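## Task

On the rack's front face, which holds twelve drive blanks in three rows of four, press every protruding blank fully home until it latches, but leave untouched the blank in the bottom row that is first counting from the right when facing the rack. The rack is loose on the table: it may tilt only a little at most (more counts as failure) and must finish in its original spot.

## Robot and tools

Robot: two arms, left_arm and right_arm, each ending in a two-finger gripper. The fingers point along the gripper's own +z axis and spread along its y axis. The reported end_effector_position is the spot between the pads, roughly 1 cm short of the fingertips.

Frame: everything uses the scene frame. Its origin sits at table-top height, halfway between the two nominal arm bases; +x reaches out over the table, +z points up, and left_arm is on the +y side (this says nothing about which side it appears on in images). Calibrated bases: left_arm at (-0.004, +0.344, 0) m, right_arm at (-0.004, -0.228, 0) m, both almost unrotated. Printed hand positions and orientations may be off by a few centimetres, more when the arm is stretched far.

The 14-number row: every motion argument uses rows of 14 numbers, each in [-1, 1]. Numbers 1-7 belong to left_arm and 8-14 to right_arm, each group ordered dx, dy, dz, rx, ry, rz, opening. dx, dy, dz are an offset along scene axes from that arm's Hand target (its last commanded pose), where 1.0 equals 0.6 m. rx, ry, rz form one rotation vector, 1.0 equals 180 degrees, turning about the Hand target's position. These six are offsets, not poses; repeating them moves the hand again. Opening is absolute, not an offset: +1 fully open (0.093 m), -1 closed. A 0 in the opening slot is a real command (half open), so resend the current opening to keep a gripper as it is. Six zeros re-request the current Hand target.

execute_actions: argument actions is a list of actions; each action is a table of up to 15 rows, one per 1/30 s step. If fewer rows are given, the last one is held to fill 15. Every row in an action counts from the Hand target at that action's start, not from the previous row. Optional cameras: a list of names (cam_high, cam_low, cam_left_wrist, cam_right_wrist) or ["all"]; an empty actions list returns images and the scene number by default.

move: target is a single 14-number row or a list of up to 15 rows; all rows in a list count from the same starting Hand targets. The gripper travels in a straight line, without avoiding obstacles or the other arm. speed is the top path speed in m/s (0.002 to 2.9, default 0.25; rotation up to twice that in rad/s), one value or one per target. blend (metres) rounds corners in a list; 0 stops at each point. opening_speed sets how fast openings change, per second on the -1..+1 scale, at least 0.2. grip_force is newtons per pad, 10 to 50, one value or one per arm, and persists. blocking=false returns early while the move keeps running. Paths are capped at about 10 s. Faster moves strike harder, and aiming further beyond a contact presses harder. Avoid routing a path close to an arm's own base.

wait: seconds from 0 to 10; each arm keeps its last command. stop: brakes a running move. zoom_image: camera plus region [x0, y0, x1, y1] in pixels of that camera's newest image (672x504), no larger than 504 square. finished_scene: scene is the current scene's integer number (1 to 2); ends it irreversibly, after which the task must remain done with no robot help.

Results: per arm end_effector_position (m) and end_effector_quat_wxyz, Hand target (the commanded pose after clipping; the next offsets start here), Tool commands, grip_measured (+1 open, -1 closed; pads meet near -0.94), Joint positions (last entry is opening in metres), Joint torques (include the arm's weight, noisy, offset per unit; first three wrap at ±28 N m), and Joint velocities, which may be omitted when all are at noise level. A move adds a move: line: done means at rest within 10 mm and 2 degrees of target; off_target, moving, held or fault name the arms affected; limits=paced means a pose was clipped, limits=held that steps were withheld. Neither done nor off_target tells you about contact.

Behaviour to expect: the commanded orientation is clipped to within 40 degrees of the measured one each step. Grippers often settle short, sag or tilt, especially at long reach; check pose after moves, and if still short, send the missing distance as a new offset. Tiny moves can fail or go sideways. An arm blocked by something keeps pressing until a command pulls its target back behind the gripper, which is how to end a push.

What to avoid: tipping or shoving the loose rack off its place (push blanks straight in at modest speed, and consider bracing); knocking anything off the table; striking fixed or heavy objects hard; any contact or squeeze between the two arms, their grippers or wrist cameras (the clearance check does not guard against these); loading an arm's camera cable; and long pushing against unreachable targets or holding stretched out, which heats motors. A MOTOR HOT line appears near 75 °C; at 90 °C that arm folds up and stays idle, and at 100 °C it goes limp. The scene keeps running while you think.

Each tool is called after "Request:" by a JSON object that holds its "fn" and its "kwargs".

## Session

Request:
{"fn": "execute_actions", "kwargs": {"actions": []}}

Scene clock: 0.00 s.
left_arm: end_effector_position=(+0.3110, +0.2139, +0.4165) grip_measured=+1.000 end_effector_quat_wxyz=(+0.672, +0.009, +0.714, -0.196) | right_arm: end_effector_position=(+0.2664, -0.0217, +0.3250) grip_measured=+1.000 end_effector_quat_wxyz=(+0.642, -0.069, +0.708, +0.286)
Joint positions: left_arm=[-0.478 0.944 1.085 -0.16 -0.188 -0.276 0.093] | right_arm=[0.732 0.867 0.678 0.177 0.265 0.324 0.093]
Joint velocities: within noise
Joint torques (N m): no reading
Heat: left arm: 30 °C; right arm: 27 °C.
Hand target: left_arm +0.3086, +0.2153, +0.4281; +0.683, +0.006, +0.702, -0.201 | right_arm +0.2660, -0.0220, +0.3294; +0.645, -0.068, +0.705, +0.288
Tool commands: left_gripper/opening=+1.0 right_gripper/opening=+1.0

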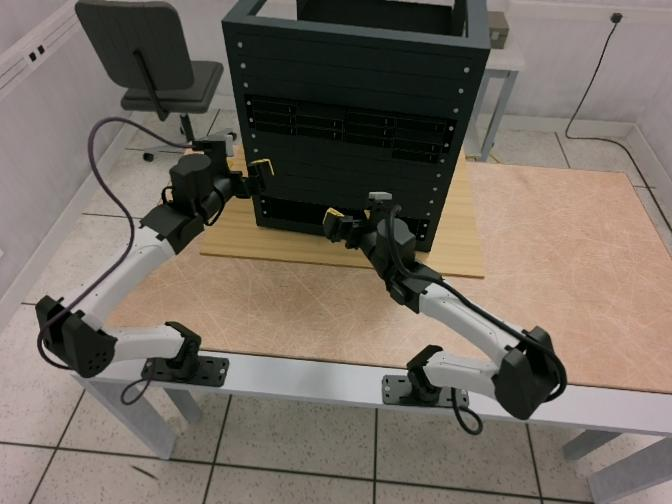

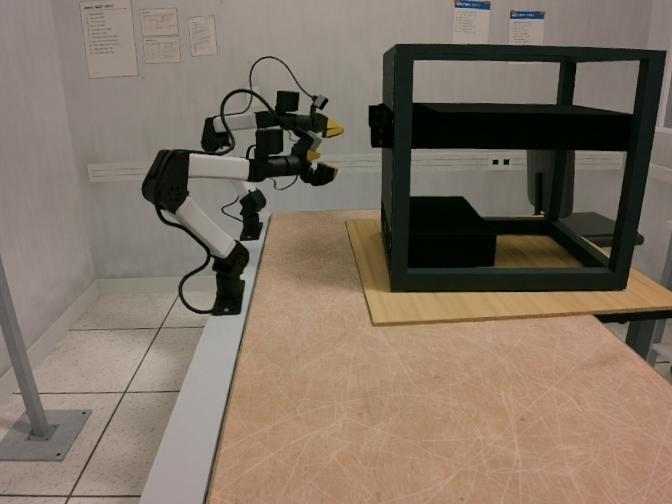

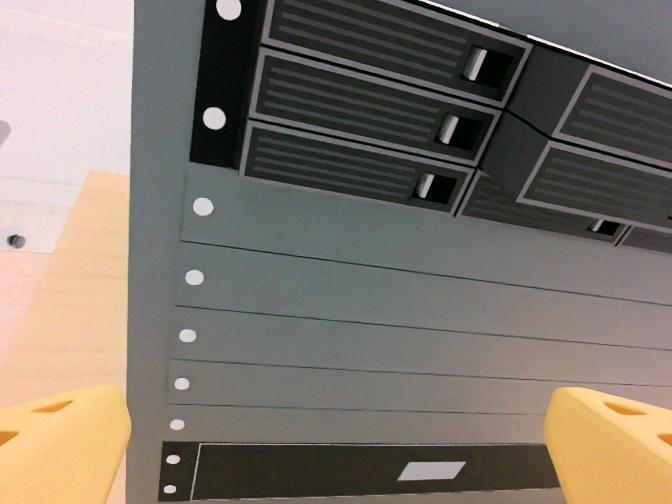

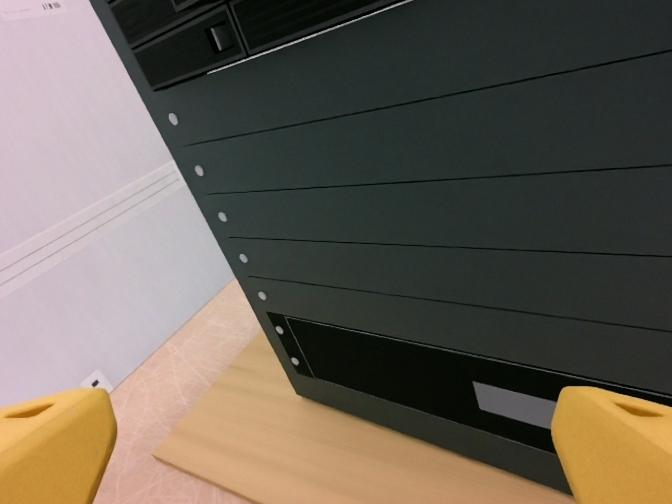

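Request:
{"fn": "zoom_image", "kwargs": {"camera": "cam_high", "region": [230, 80, 480, 200]}}

Request:
{"fn": "zoom_image", "kwargs": {"camera": "cam_low", "region": [350, 80, 450, 170]}}

Request:
{"fn": "zoom_image", "kwargs": {"camera": "cam_left_wrist", "region": [180, 0, 672, 260]}}

Scaled by 2.016 from the camera's 672x504 image, which has a finer 960x720 frame.

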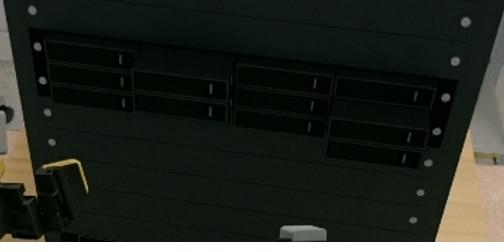

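Scaled by 5.040 from the camera's 672x504 image, which has a finer 960x720 frame.

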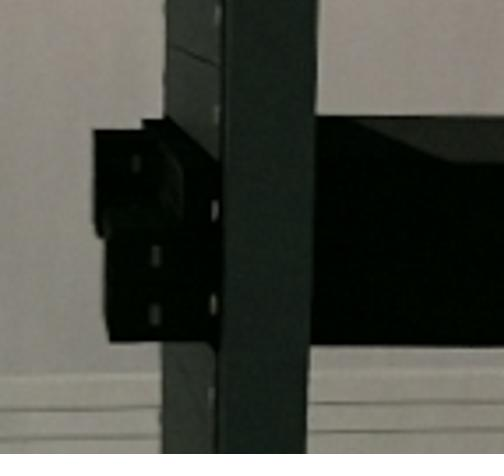

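Scaled by 1.024 from the camera's 672x504 image, which has a finer 960x720 frame.

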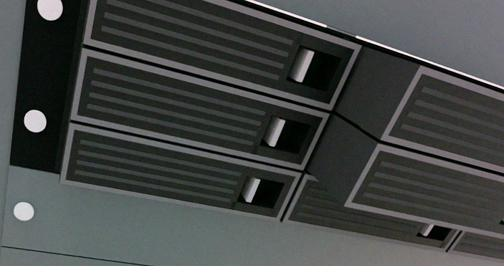

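Request:
{"fn": "move", "kwargs": {"target": [-0.08,-0.1,0.15,0.0886,-0.0086,0.0936,-1,-0.03,-0.16,0.3,-0.101,-0.027,-0.163,-1], "cameras": ["all"]}}

Scene clock: 30.43 s.
left_arm: end_effector_position=(+0.2620, +0.1525, +0.5102) grip_measured=-0.981 end_effector_quat_wxyz=(+0.704, +0.008, +0.710, -0.001) | right_arm: end_effector_position=(+0.2508, -0.1152, +0.5016) grip_measured=-0.982 end_effector_quat_wxyz=(+0.703, -0.004, +0.711, +0.001)
Joint positions: left_arm=[-1.089 1.245 1.641 -0.416 -1.083 -0.009 0] | right_arm=[0.861 1.008 1.496 -0.505 0.904 0.009 0]
Joint torques (N m): left_arm=[-0.28 -2.86 7.87 1.72 -0.2 0.11] | right_arm=[0.94 -1.03 8.18 2.14 0.12 -0.19]
Heat: left arm: 34 °C; right arm: 33 °C.
Hand target: left_arm +0.2606, +0.1554, +0.5183; +0.707, +0.001, +0.707, -0.001 | right_arm +0.2480, -0.1180, +0.5093; +0.706, +0.000, +0.708, -0.001
Off the commanded pose: left_arm 0.008 m, 1 deg | right_arm 0.009 m, 1 deg.
move: done

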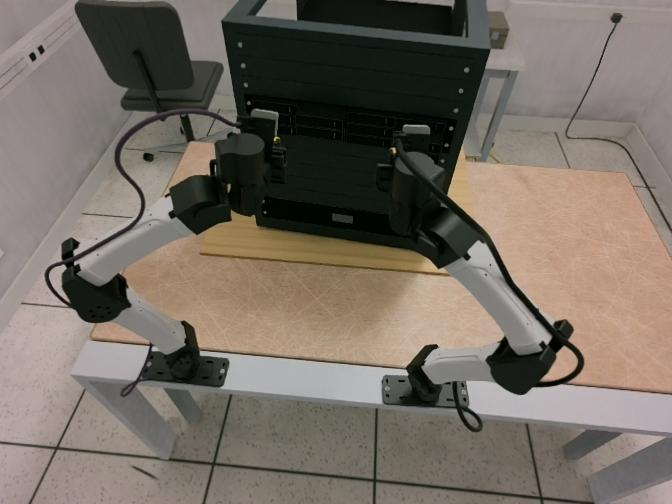

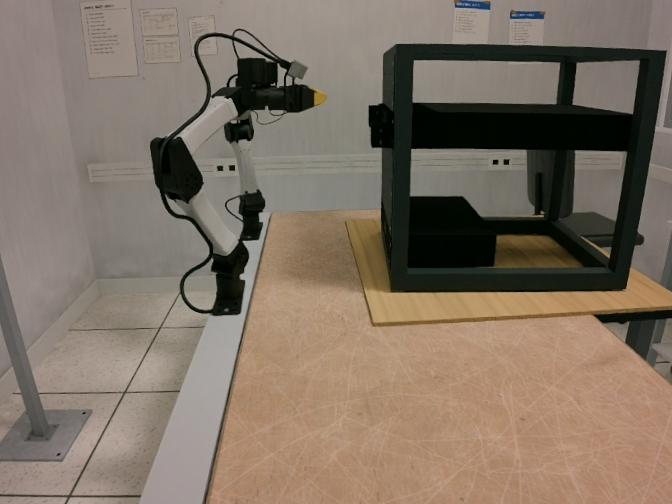

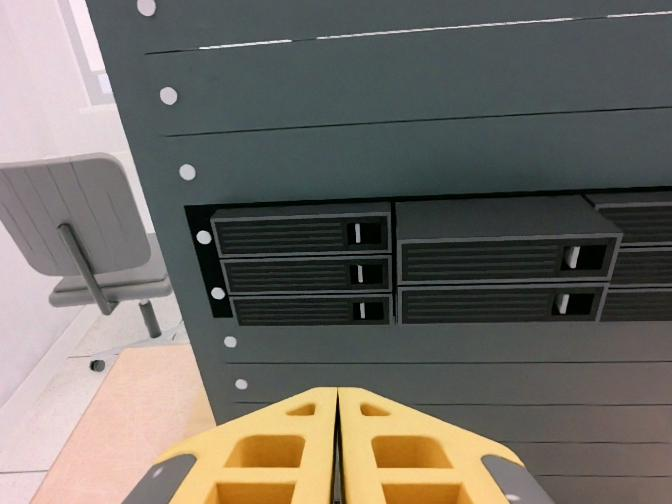

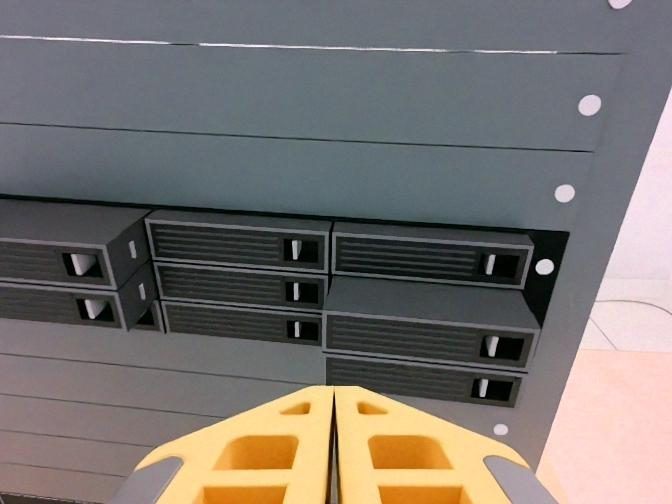

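Request:
{"fn": "zoom_image", "kwargs": {"camera": "cam_left_wrist", "region": [170, 180, 420, 340]}}

Request:
{"fn": "zoom_image", "kwargs": {"camera": "cam_right_wrist", "region": [120, 190, 340, 350]}}

Request:
{"fn": "zoom_image", "kwargs": {"camera": "cam_right_wrist", "region": [310, 200, 580, 420]}}

Scaled by 2.016 from the camera's 672x504 image, which has a finer 960x720 frame.

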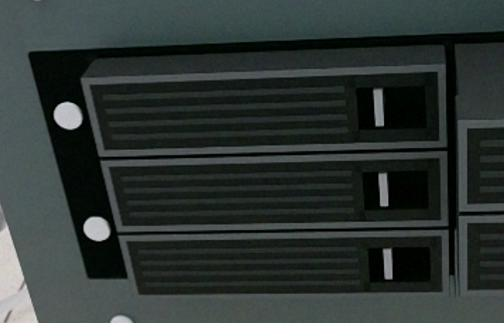

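Scaled by 2.291 from the camera's 672x504 image, which has a finer 960x720 frame.

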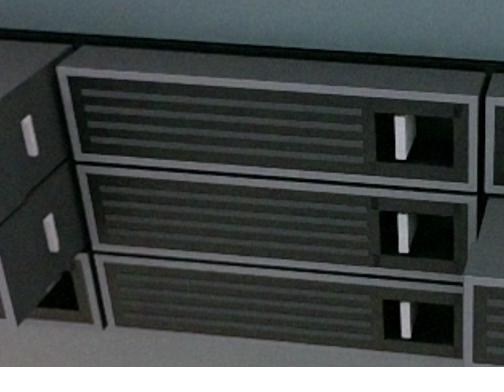

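Scaled by 1.867 from the camera's 672x504 image, which has a finer 960x720 frame.

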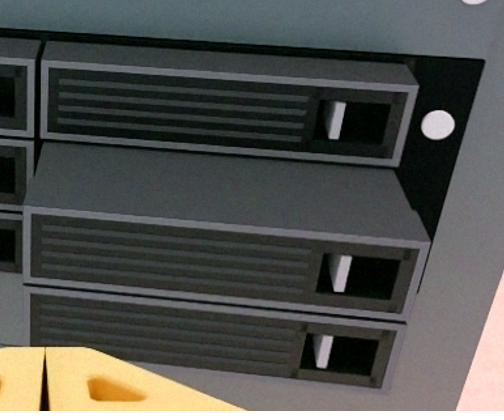

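Request:
{"fn": "move", "kwargs": {"target": [0.1,-0.145,-0.108,0,0,0,-1,0.1,-0.072,-0.128,0,0,0,-1], "cameras": ["all"]}}

Request:
{"fn": "zoom_image", "kwargs": {"camera": "cam_low", "region": [300, 80, 420, 180]}}

Scene clock: 65.60 s.
left_arm: end_effector_position=(+0.3200, +0.0645, +0.4439) grip_measured=-0.981 end_effector_quat_wxyz=(+0.698, +0.014, +0.716, +0.010) | right_arm: end_effector_position=(+0.3076, -0.1617, +0.4327) grip_measured=-0.982 end_effector_quat_wxyz=(+0.702, +0.004, +0.712, -0.004)
Joint positions: left_arm=[-1.056 1.51 1.57 -0.11 -1.057 -0.009 0] | right_arm=[0.396 0.917 1.142 -0.241 0.459 0.007 0]
Joint torques (N m): left_arm=[0.59 -7.6 6.31 2.11 -0.03 0.09] | right_arm=[-0.75 -2.43 5.72 2.75 -0.28 -0.18]
Heat: left arm: 36 °C; right arm: 34 °C.
Hand target: left_arm +0.3206, +0.0684, +0.4533; +0.707, +0.001, +0.707, +0.000 | right_arm +0.3080, -0.1611, +0.4325; +0.706, +0.000, +0.708, +0.000
Off the commanded pose: left_arm 0.010 m, 2 deg | right_arm 0.001 m, 1 deg.
move: done

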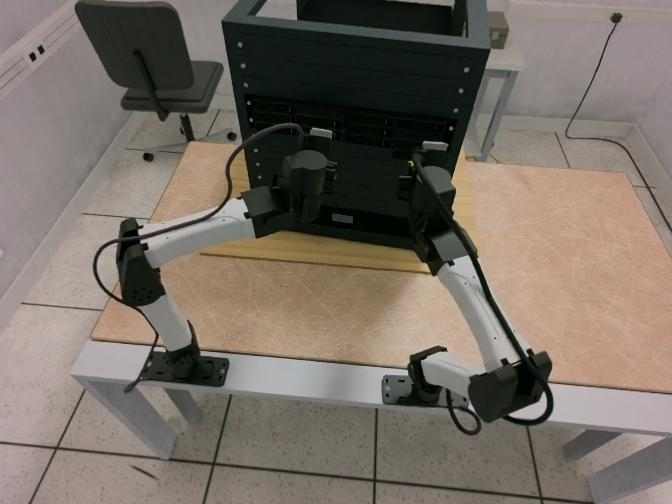

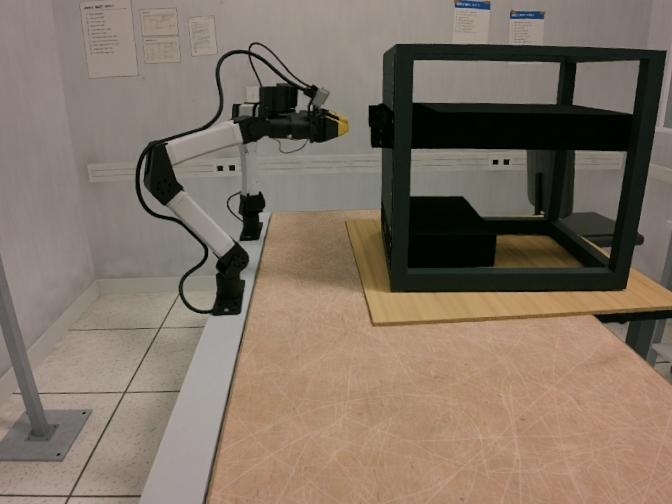

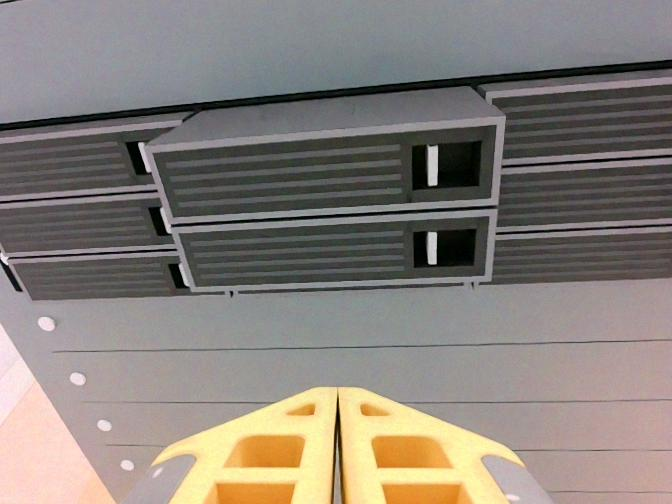

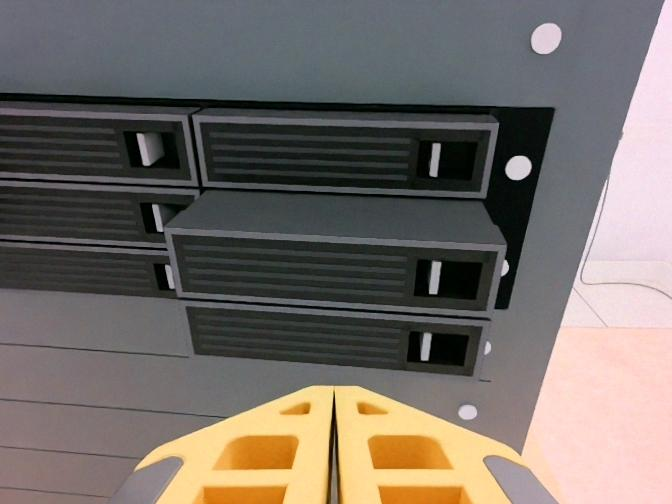

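Scaled by 4.200 from the camera's 672x504 image, which has a finer 960x720 frame.

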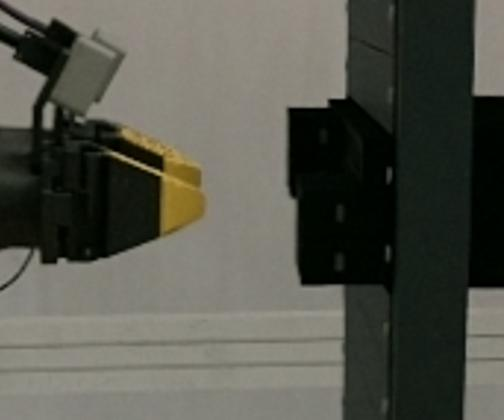

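Request:
{"fn": "move", "kwargs": {"target": [[0.03,-0.0,0.028,0,0,0,-1,0.075,0,0.006,0,0,0,-1],[0.03,-0.0,0.028,0,0,0,-1,0.14,0,0.006,0,0,0,-1]], "speed": [0.1,0.04], "cameras": ["all"]}}

Request:
{"fn": "zoom_image", "kwargs": {"camera": "cam_low", "region": [300, 80, 420, 180]}}

Scene clock: 81.70 s.
left_arm: end_effector_position=(+0.3376, +0.0680, +0.4602) grip_measured=-0.981 end_effector_quat_wxyz=(+0.702, +0.006, +0.712, +0.006) | right_arm: end_effector_position=(+0.3897, -0.1629, +0.4163) grip_measured=-0.982 end_effector_quat_wxyz=(+0.688, +0.003, +0.725, -0.010)
Joint positions: left_arm=[-1.004 1.551 1.663 -0.138 -1.011 -0.005 0] | right_arm=[0.245 1.183 1.229 -0.102 0.314 0.006 0]
Joint torques (N m): left_arm=[0.39 -6.48 8.85 1.8 0.01 0.08] | right_arm=[-0.68 -3.82 10.17 2.92 -0.36 -0.19]
Heat: left arm: 35 °C; right arm: 36 °C.
Hand target: left_arm +0.3387, +0.0684, +0.4700; +0.707, +0.001, +0.707, +0.000 | right_arm +0.3920, -0.1612, +0.4361; +0.706, +0.000, +0.708, -0.001
Off the commanded pose: left_arm 0.010 m, 1 deg | right_arm 0.020 m, 3 deg.
move: off_target (right_arm)

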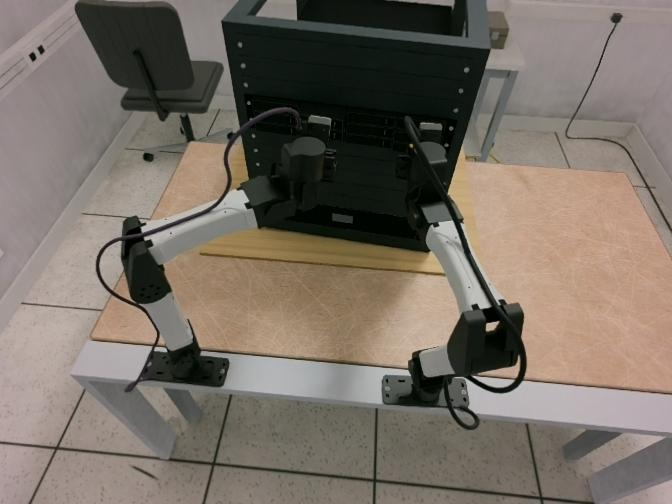

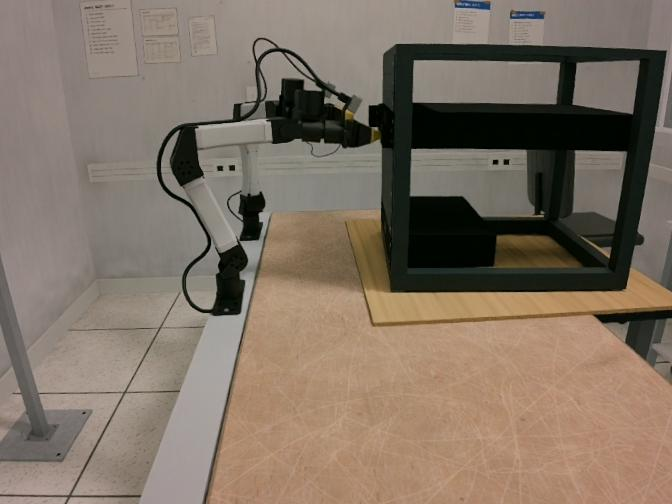

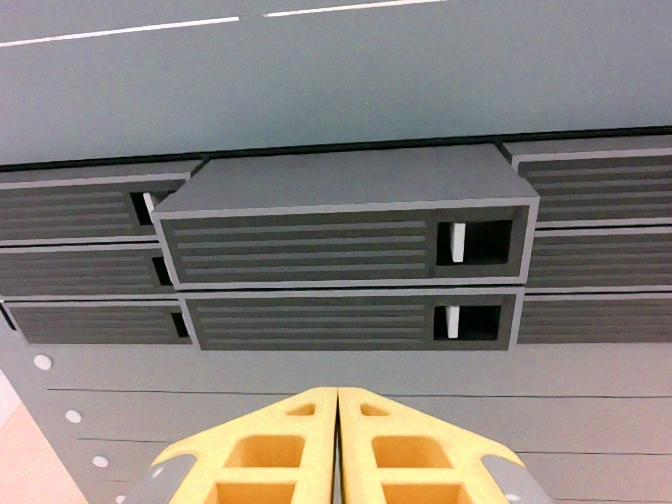

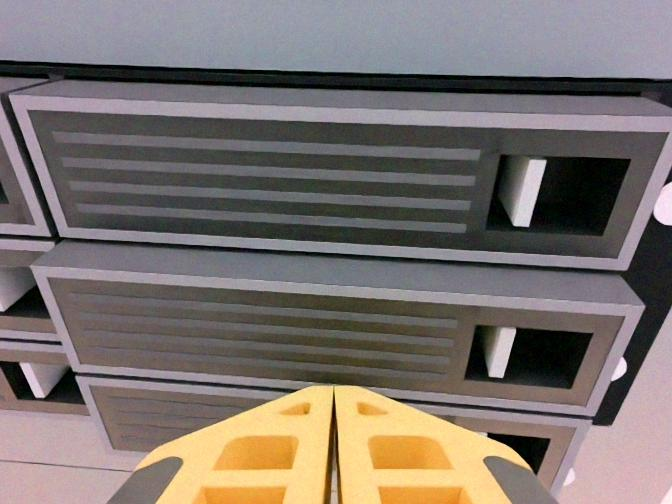

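Scaled by 4.200 from the camera's 672x504 image, which has a finer 960x720 frame.

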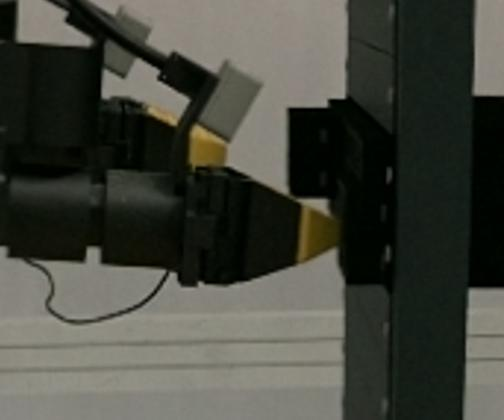

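Request:
{"fn": "move", "kwargs": {"target": [0,0,0,0,0,0,-1,-0.14,0,0.022,0,0,0,-1], "cameras": ["all"]}}

Request:
{"fn": "zoom_image", "kwargs": {"camera": "cam_low", "region": [300, 80, 420, 180]}}

Request:
{"fn": "zoom_image", "kwargs": {"camera": "cam_right_wrist", "region": [130, 80, 580, 400]}}

Scene clock: 105.70 s.
left_arm: end_effector_position=(+0.3376, +0.0680, +0.4602) grip_measured=-0.981 end_effector_quat_wxyz=(+0.702, +0.006, +0.712, +0.006) | right_arm: end_effector_position=(+0.3055, -0.1629, +0.4599) grip_measured=-0.982 end_effector_quat_wxyz=(+0.715, +0.004, +0.699, +0.008)
Joint positions: left_arm=[-1.004 1.551 1.663 -0.138 -1.011 -0.005 0] | right_arm=[0.377 0.938 1.229 -0.267 0.422 0.006 0]
Joint torques (N m): left_arm=[0.38 -6.49 8.85 1.8 0.01 0.08] | right_arm=[0.84 -1.54 5.22 2.42 0.04 -0.18]
Heat: left arm: 37 °C; right arm: 39 °C.
Hand target: left_arm +0.3387, +0.0684, +0.4701; +0.707, +0.001, +0.707, +0.000 | right_arm +0.3081, -0.1613, +0.4493; +0.706, +0.000, +0.708, -0.001
Off the commanded pose: left_arm 0.010 m, 1 deg | right_arm 0.011 m, 2 deg.
move: off_target (right_arm)

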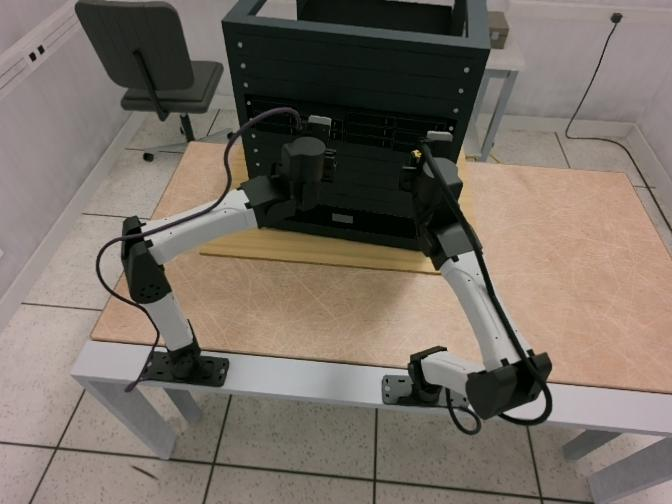

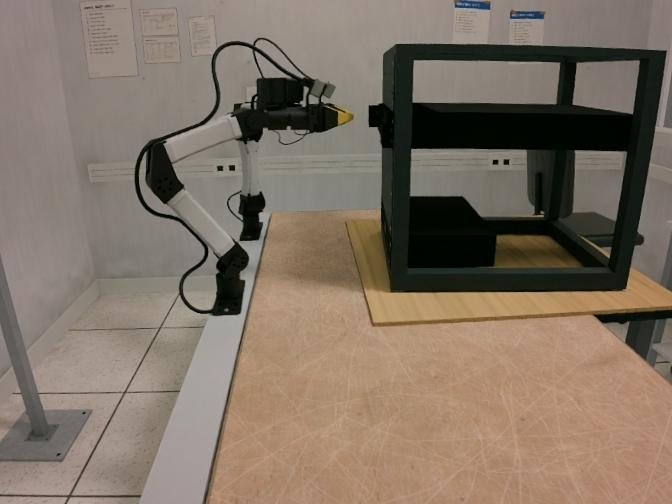

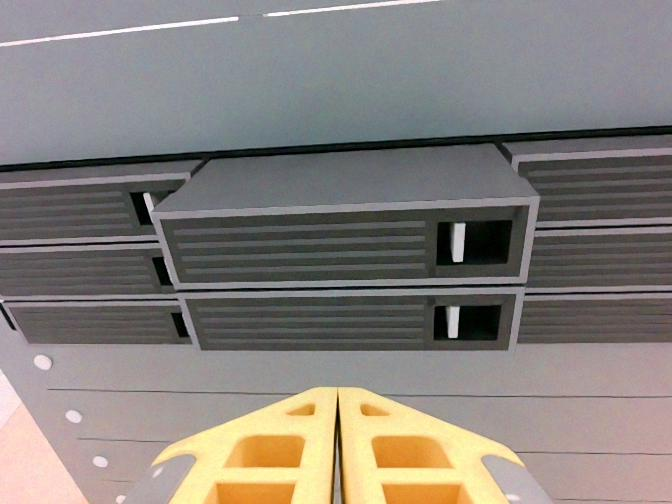

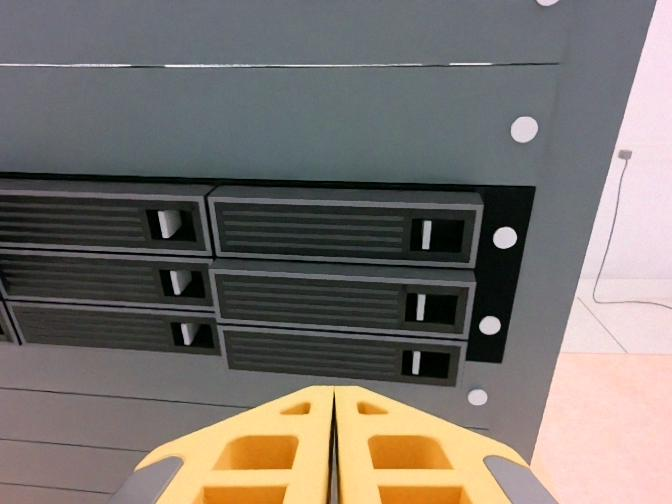

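Scaled by 4.200 from the camera's 672x504 image, which has a finer 960x720 frame.

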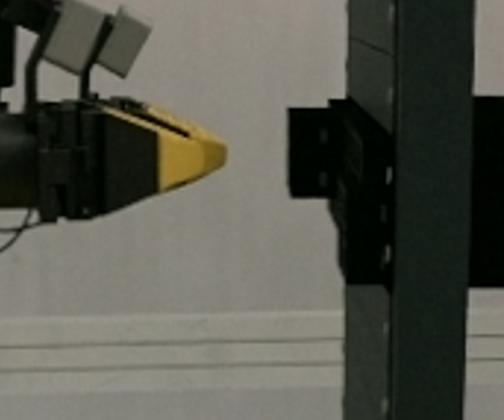

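Scaled by 1.120 from the camera's 672x504 image, which has a finer 960x720 frame.

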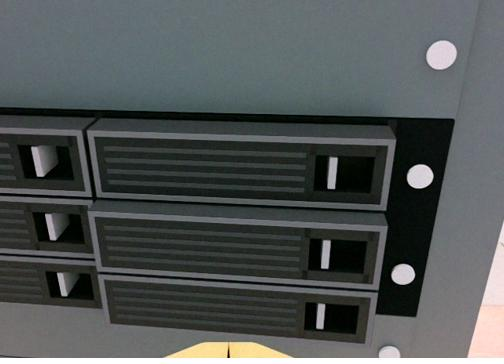

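Request:
{"fn": "move", "kwargs": {"target": [0,0,0,0,0,0,-1,0.09,0,0.002,0,0,0,-1], "speed": 0.15}}

Scene clock: 127.07 s.
left_arm: end_effector_position=(+0.3376, +0.0680, +0.4602) grip_measured=-0.981 end_effector_quat_wxyz=(+0.702, +0.006, +0.712, +0.006) | right_arm: end_effector_position=(+0.3622, -0.1611, +0.4313) grip_measured=-0.982 end_effector_quat_wxyz=(+0.689, +0.001, +0.724, -0.009)
Joint positions: left_arm=[-1.004 1.551 1.663 -0.138 -1.011 -0.005 0] | right_arm=[0.287 1.107 1.249 -0.194 0.35 0.006 0]
Joint torques (N m): left_arm=[0.38 -6.48 8.87 1.8 0.01 0.08] | right_arm=[-0.73 -3.47 9.8 2.84 -0.32 -0.18]
Heat: left arm: 38 °C; right arm: 38 °C.
Hand target: left_arm +0.3387, +0.0684, +0.4701; +0.707, +0.001, +0.707, +0.000 | right_arm +0.3620, -0.1612, +0.4506; +0.706, +0.000, +0.708, +0.000
Off the commanded pose: left_arm 0.010 m, 1 deg | right_arm 0.019 m, 3 deg.
move: off_target (right_arm)

Request:
{"fn": "move", "kwargs": {"target": [0,0,0,0,0,0,-1,0.02,0,0.022,0,-0.014,0,-1], "speed": 0.1, "cameras": ["cam_low"]}}

Request:
{"fn": "zoom_image", "kwargs": {"camera": "cam_low", "region": [300, 80, 420, 180]}}

Scene clock: 133.40 s.
left_arm: end_effector_position=(+0.3376, +0.0680, +0.4602) grip_measured=-0.981 end_effector_quat_wxyz=(+0.702, +0.006, +0.712, +0.006) | right_arm: end_effector_position=(+0.3731, -0.1614, +0.4454) grip_measured=-0.982 end_effector_quat_wxyz=(+0.706, +0.002, +0.708, -0.007)
Joint positions: left_arm=[-1.004 1.551 1.663 -0.138 -1.011 -0.005 0] | right_arm=[0.269 1.146 1.28 -0.138 0.331 -0.006 0]
Joint torques (N m): left_arm=[0.39 -6.49 8.85 1.8 0.01 0.08] | right_arm=[-0.77 -3.37 9.88 2.84 -0.31 -0.2]
Heat: left arm: 39 °C; right arm: 39 °C.
Hand target: left_arm +0.3387, +0.0684, +0.4701; +0.707, +0.001, +0.707, +0.000 | right_arm +0.3741, -0.1611, +0.4636; +0.722, +0.000, +0.692, +0.000
Off the commanded pose: left_arm 0.010 m, 1 deg | right_arm 0.018 m, 3 deg.
move: off_target (right_arm)
Images, in order (width x height): cam_low 672x504.

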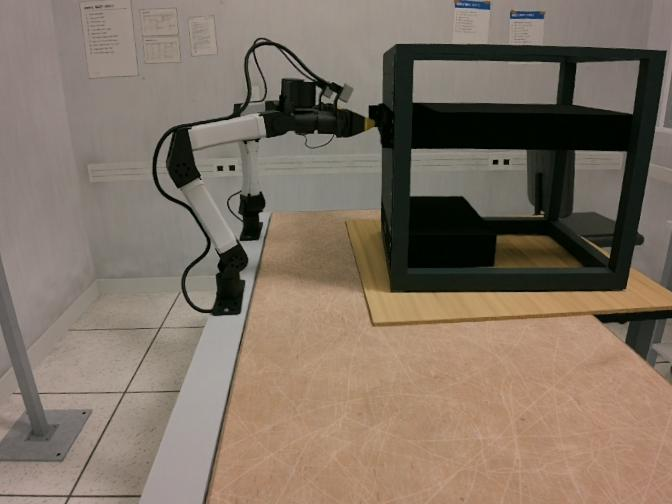

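Scaled by 4.200 from the camera's 672x504 image, which has a finer 960x720 frame.

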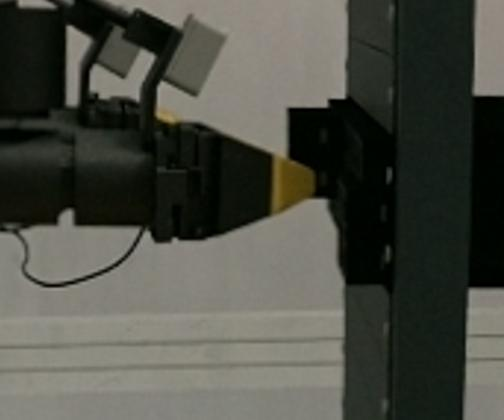

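Request:
{"fn": "move", "kwargs": {"target": [0,0,0,0,0,0,-1,0.045,0,0,0,0,0,-1], "speed": 0.04, "cameras": ["cam_low","cam_right_wrist"]}}

Request:
{"fn": "zoom_image", "kwargs": {"camera": "cam_low", "region": [300, 80, 420, 180]}}

Scene clock: 139.77 s.
left_arm: end_effector_position=(+0.3376, +0.0680, +0.4602) grip_measured=-0.981 end_effector_quat_wxyz=(+0.702, +0.006, +0.712, +0.006) | right_arm: end_effector_position=(+0.3986, -0.1625, +0.4446) grip_measured=-0.982 end_effector_quat_wxyz=(+0.704, +0.003, +0.710, -0.010)
Joint positions: left_arm=[-1.004 1.551 1.663 -0.138 -1.011 -0.005 0] | right_arm=[0.235 1.233 1.333 -0.109 0.303 -0.007 0]
Joint torques (N m): left_arm=[0.38 -6.48 8.87 1.81 0.02 0.08] | right_arm=[-0.75 -3.93 10.02 2.94 -0.37 -0.19]
Heat: left arm: 39 °C; right arm: 41 °C.
Hand target: left_arm +0.3387, +0.0684, +0.4701; +0.707, +0.001, +0.707, +0.000 | right_arm +0.4010, -0.1612, +0.4638; +0.722, +0.000, +0.692, +0.000
Off the commanded pose: left_arm 0.010 m, 1 deg | right_arm 0.019 m, 3 deg.
move: off_target (right_arm)
Images, in order (width x height): cam_low 672x504, cam_right_wrist 672x504.

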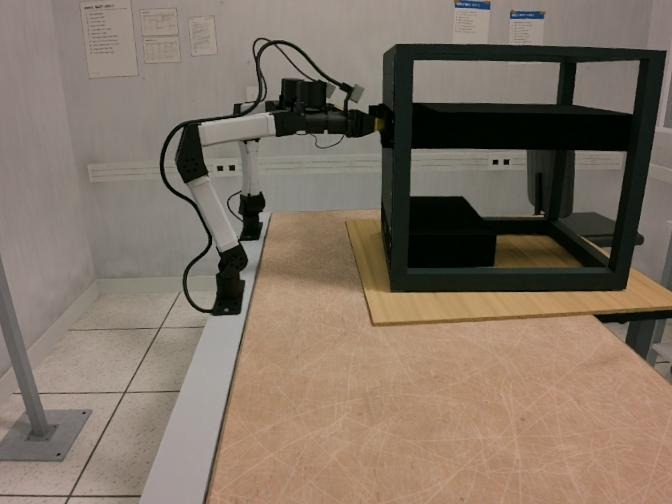

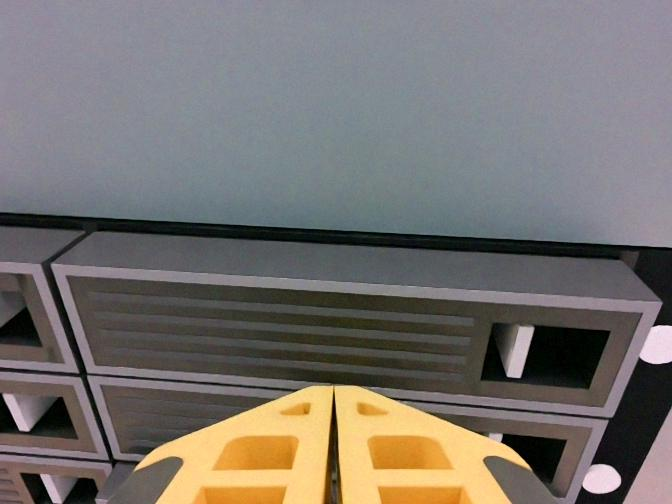

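Scaled by 4.200 from the camera's 672x504 image, which has a finer 960x720 frame.

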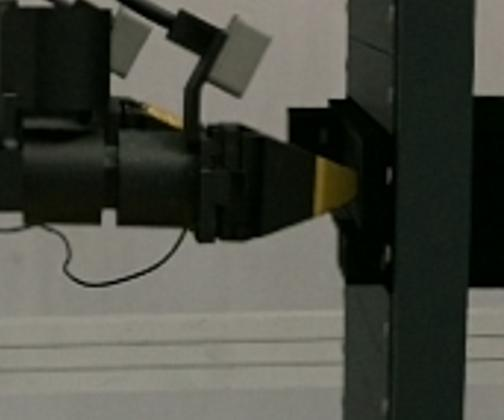

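Request:
{"fn": "move", "kwargs": {"target": [0,0,0,0,0,0,-1,0.025,0,0,0,0,0,-1], "speed": 0.03, "cameras": ["cam_right_wrist"]}}

Request:
{"fn": "move", "kwargs": {"target": [0,0,0,0,0,0,-1,-0.14,0,0.01,0,0,0,-1], "cameras": ["cam_right_wrist"]}}

Request:
{"fn": "zoom_image", "kwargs": {"camera": "cam_right_wrist", "region": [100, 80, 580, 400]}}

Scene clock: 147.10 s.
left_arm: end_effector_position=(+0.3376, +0.0680, +0.4602) grip_measured=-0.981 end_effector_quat_wxyz=(+0.702, +0.006, +0.712, +0.006) | right_arm: end_effector_position=(+0.3998, -0.1627, +0.4447) grip_measured=-0.982 end_effector_quat_wxyz=(+0.697, +0.000, +0.717, -0.010)
Joint positions: left_arm=[-1.004 1.551 1.663 -0.138 -1.011 -0.005 0] | right_arm=[0.231 1.243 1.359 -0.144 0.296 -0.007 0]
Joint torques (N m): left_arm=[0.38 -6.48 8.87 1.8 0.01 0.08] | right_arm=[-1.73 -0.72 10.25 3.54 -0.47 -0.19]
Heat: left arm: 39 °C; right arm: 41 °C.
Hand target: left_arm +0.3387, +0.0684, +0.4701; +0.707, +0.001, +0.707, +0.000 | right_arm +0.4161, -0.1611, +0.4638; +0.722, +0.000, +0.692, +0.000
Off the commanded pose: left_arm 0.010 m, 1 deg | right_arm 0.025 m, 4 deg.
move: off_target (right_arm)
Images, in order (width x height): cam_right_wrist 672x504.

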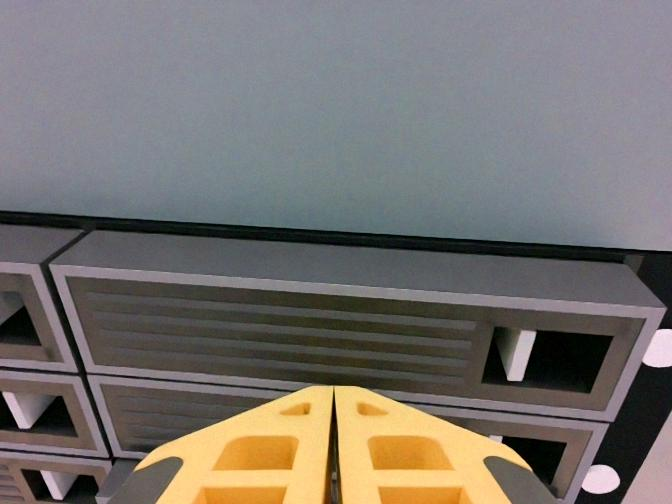

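Scene clock: 148.23 s.
left_arm: end_effector_position=(+0.3376, +0.0680, +0.4602) grip_measured=-0.981 end_effector_quat_wxyz=(+0.702, +0.006, +0.712, +0.006) | right_arm: end_effector_position=(+0.3290, -0.1630, +0.4788) grip_measured=-0.982 end_effector_quat_wxyz=(+0.729, +0.003, +0.684, +0.007)
Joint positions: left_arm=[-1.004 1.551 1.663 -0.138 -1.011 -0.005 0] | right_arm=[0.321 1.027 1.299 -0.204 0.365 -0.009 0]
Joint torques (N m): left_arm=[0.38 -6.48 8.87 1.8 0.01 0.08] | right_arm=[0.85 -2.15 5.64 2.47 0.05 -0.2]
Heat: left arm: 39 °C; right arm: 41 °C.
Hand target: left_arm +0.3387, +0.0684, +0.4701; +0.707, +0.001, +0.707, +0.000 | right_arm +0.3321, -0.1612, +0.4697; +0.722, +0.000, +0.692, -0.001
Off the commanded pose: left_arm 0.010 m, 1 deg | right_arm 0.010 m, 2 deg.
move: done
Images, in order (width x height): cam_right_wrist 672x504.

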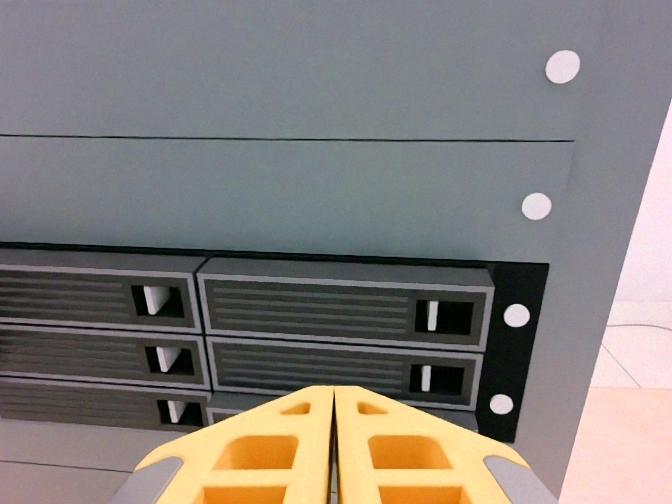

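Scaled by 1.050 from the camera's 672x504 image, which has a finer 960x720 frame.

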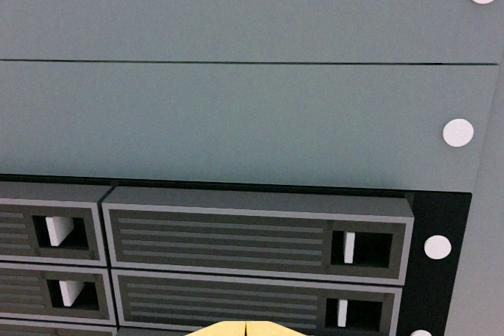

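Request:
{"fn": "move", "kwargs": {"target": [0.02,0,0.01,0,-0.006,0,-1,-0.13,0,-0.005,0,0,0,-1], "speed": 0.08, "cameras": ["cam_left_wrist","cam_low","cam_right_wrist"]}}

Request:
{"fn": "zoom_image", "kwargs": {"camera": "cam_low", "region": [300, 80, 420, 180]}}

Scene clock: 161.03 s.
left_arm: end_effector_position=(+0.3488, +0.0678, +0.4606) grip_measured=-0.981 end_effector_quat_wxyz=(+0.702, +0.015, +0.712, +0.014) | right_arm: end_effector_position=(+0.2523, -0.1626, +0.4750) grip_measured=-0.982 end_effector_quat_wxyz=(+0.728, +0.005, +0.685, +0.009)
Joint positions: left_arm=[-0.976 1.574 1.688 -0.138 -0.981 0.02 0] | right_arm=[0.581 0.805 1.228 -0.348 0.624 -0.024 0]
Joint torques (N m): left_arm=[0.5 -6.67 8.92 2.14 0.02 0.1] | right_arm=[0.91 -0.18 4.92 2.33 0.04 -0.2]
Heat: left arm: 39 °C; right arm: 41 °C.
Hand target: left_arm +0.3506, +0.0682, +0.4760; +0.714, +0.001, +0.700, +0.000 | right_arm +0.2540, -0.1613, +0.4668; +0.722, +0.000, +0.692, +0.000
Off the commanded pose: left_arm 0.016 m, 3 deg | right_arm 0.009 m, 2 deg.
move: off_target (left_arm)
Images, in order (width x height): cam_low 672x504, cam_left_wrist 672x504, cam_right_wrist 672x504.

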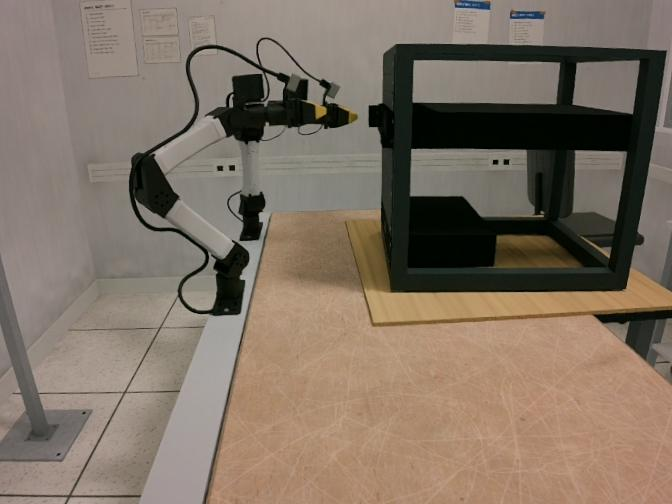

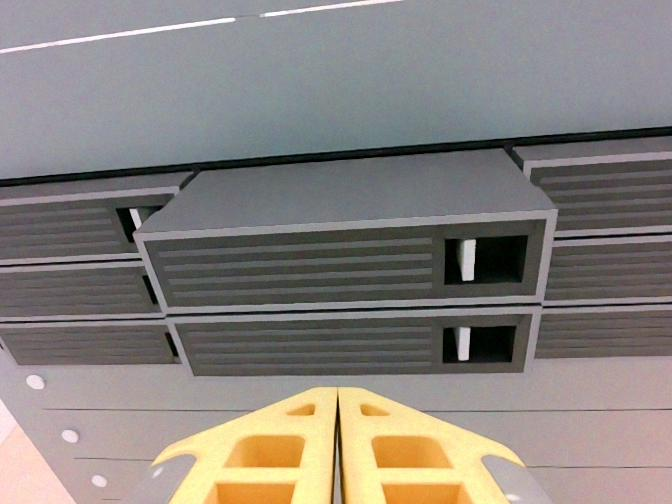

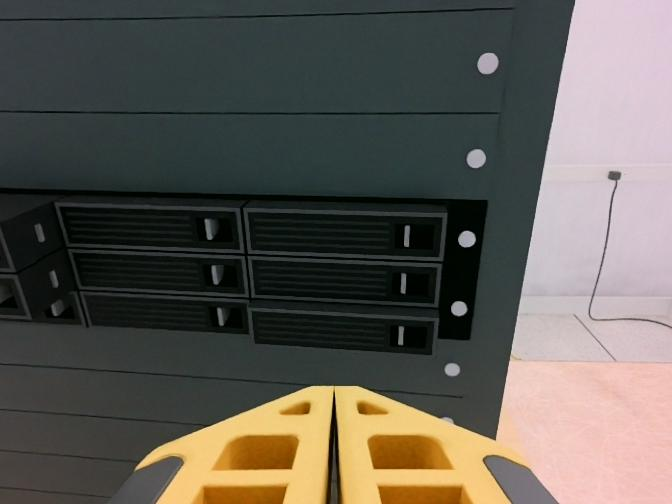

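Scaled by 4.200 from the camera's 672x504 image, which has a finer 960x720 frame.

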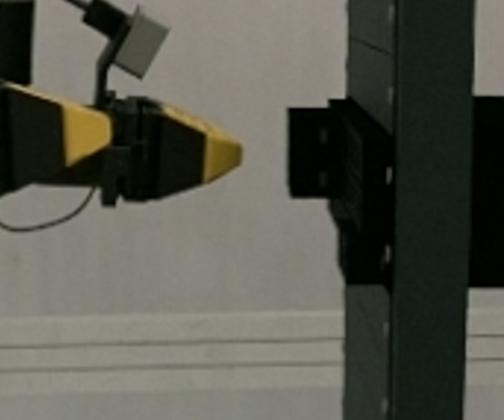

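Request:
{"fn": "move", "kwargs": {"target": [[0.015,0,0.023,0,0,0,-1,0,0,0,0,0,0,-1],[0.055,0,0.023,0,0,0,-1,0,0,0,0,0,0,-1]], "speed": 0.05, "cameras": ["cam_left_wrist","cam_low"]}}

Request:
{"fn": "zoom_image", "kwargs": {"camera": "cam_low", "region": [300, 80, 420, 180]}}

Scene clock: 172.30 s.
left_arm: end_effector_position=(+0.3826, +0.0674, +0.4800) grip_measured=-0.981 end_effector_quat_wxyz=(+0.708, +0.007, +0.706, +0.006) | right_arm: end_effector_position=(+0.2523, -0.1626, +0.4749) grip_measured=-0.982 end_effector_quat_wxyz=(+0.728, +0.005, +0.685, +0.009)
Joint positions: left_arm=[-0.897 1.676 1.858 -0.178 -0.903 0.021 0] | right_arm=[0.581 0.805 1.228 -0.349 0.625 -0.024 0]
Joint torques (N m): left_arm=[0.43 -7.56 8.76 1.86 0.04 0.05] | right_arm=[0.9 -0.17 4.89 2.32 0.06 -0.2]
Heat: left arm: 38 °C; right arm: 41 °C.
Hand target: left_arm +0.3835, +0.0683, +0.4899; +0.714, +0.001, +0.700, +0.000 | right_arm +0.2540, -0.1612, +0.4668; +0.722, +0.000, +0.692, +0.000
Off the commanded pose: left_arm 0.010 m, 1 deg | right_arm 0.008 m, 2 deg.
move: done
Images, in order (width x height): cam_low 672x504, cam_left_wrist 672x504.

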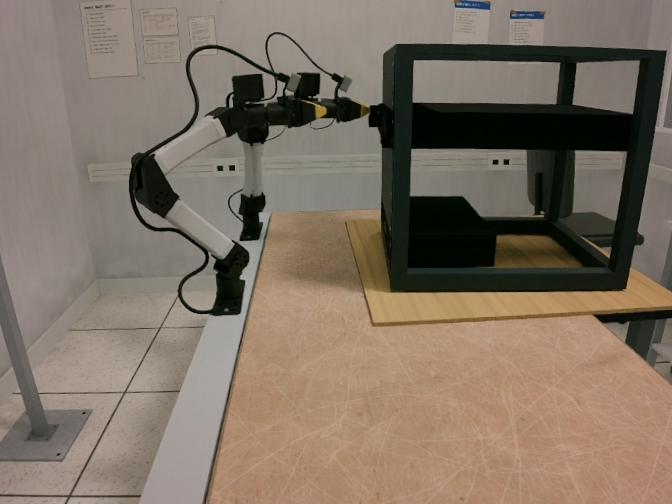

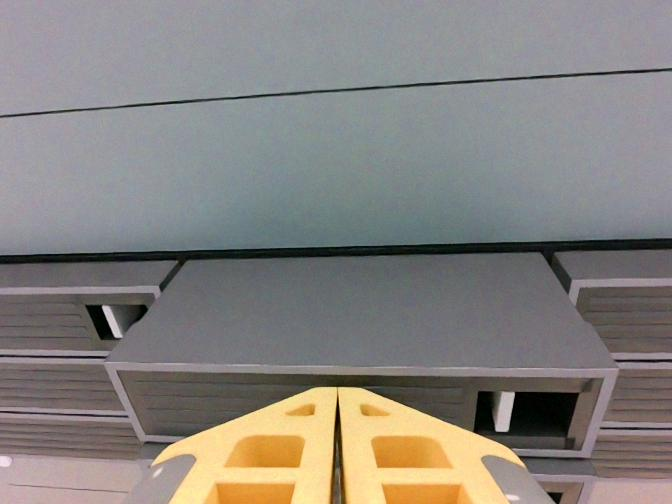

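Scaled by 4.200 from the camera's 672x504 image, which has a finer 960x720 frame.

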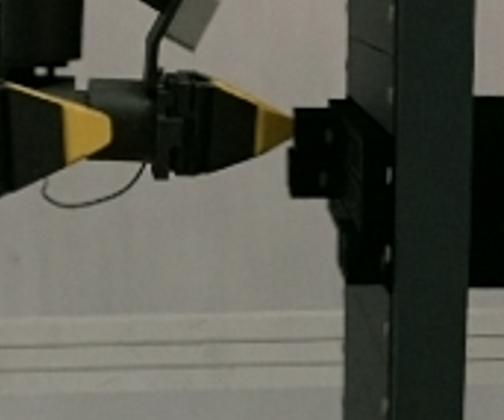

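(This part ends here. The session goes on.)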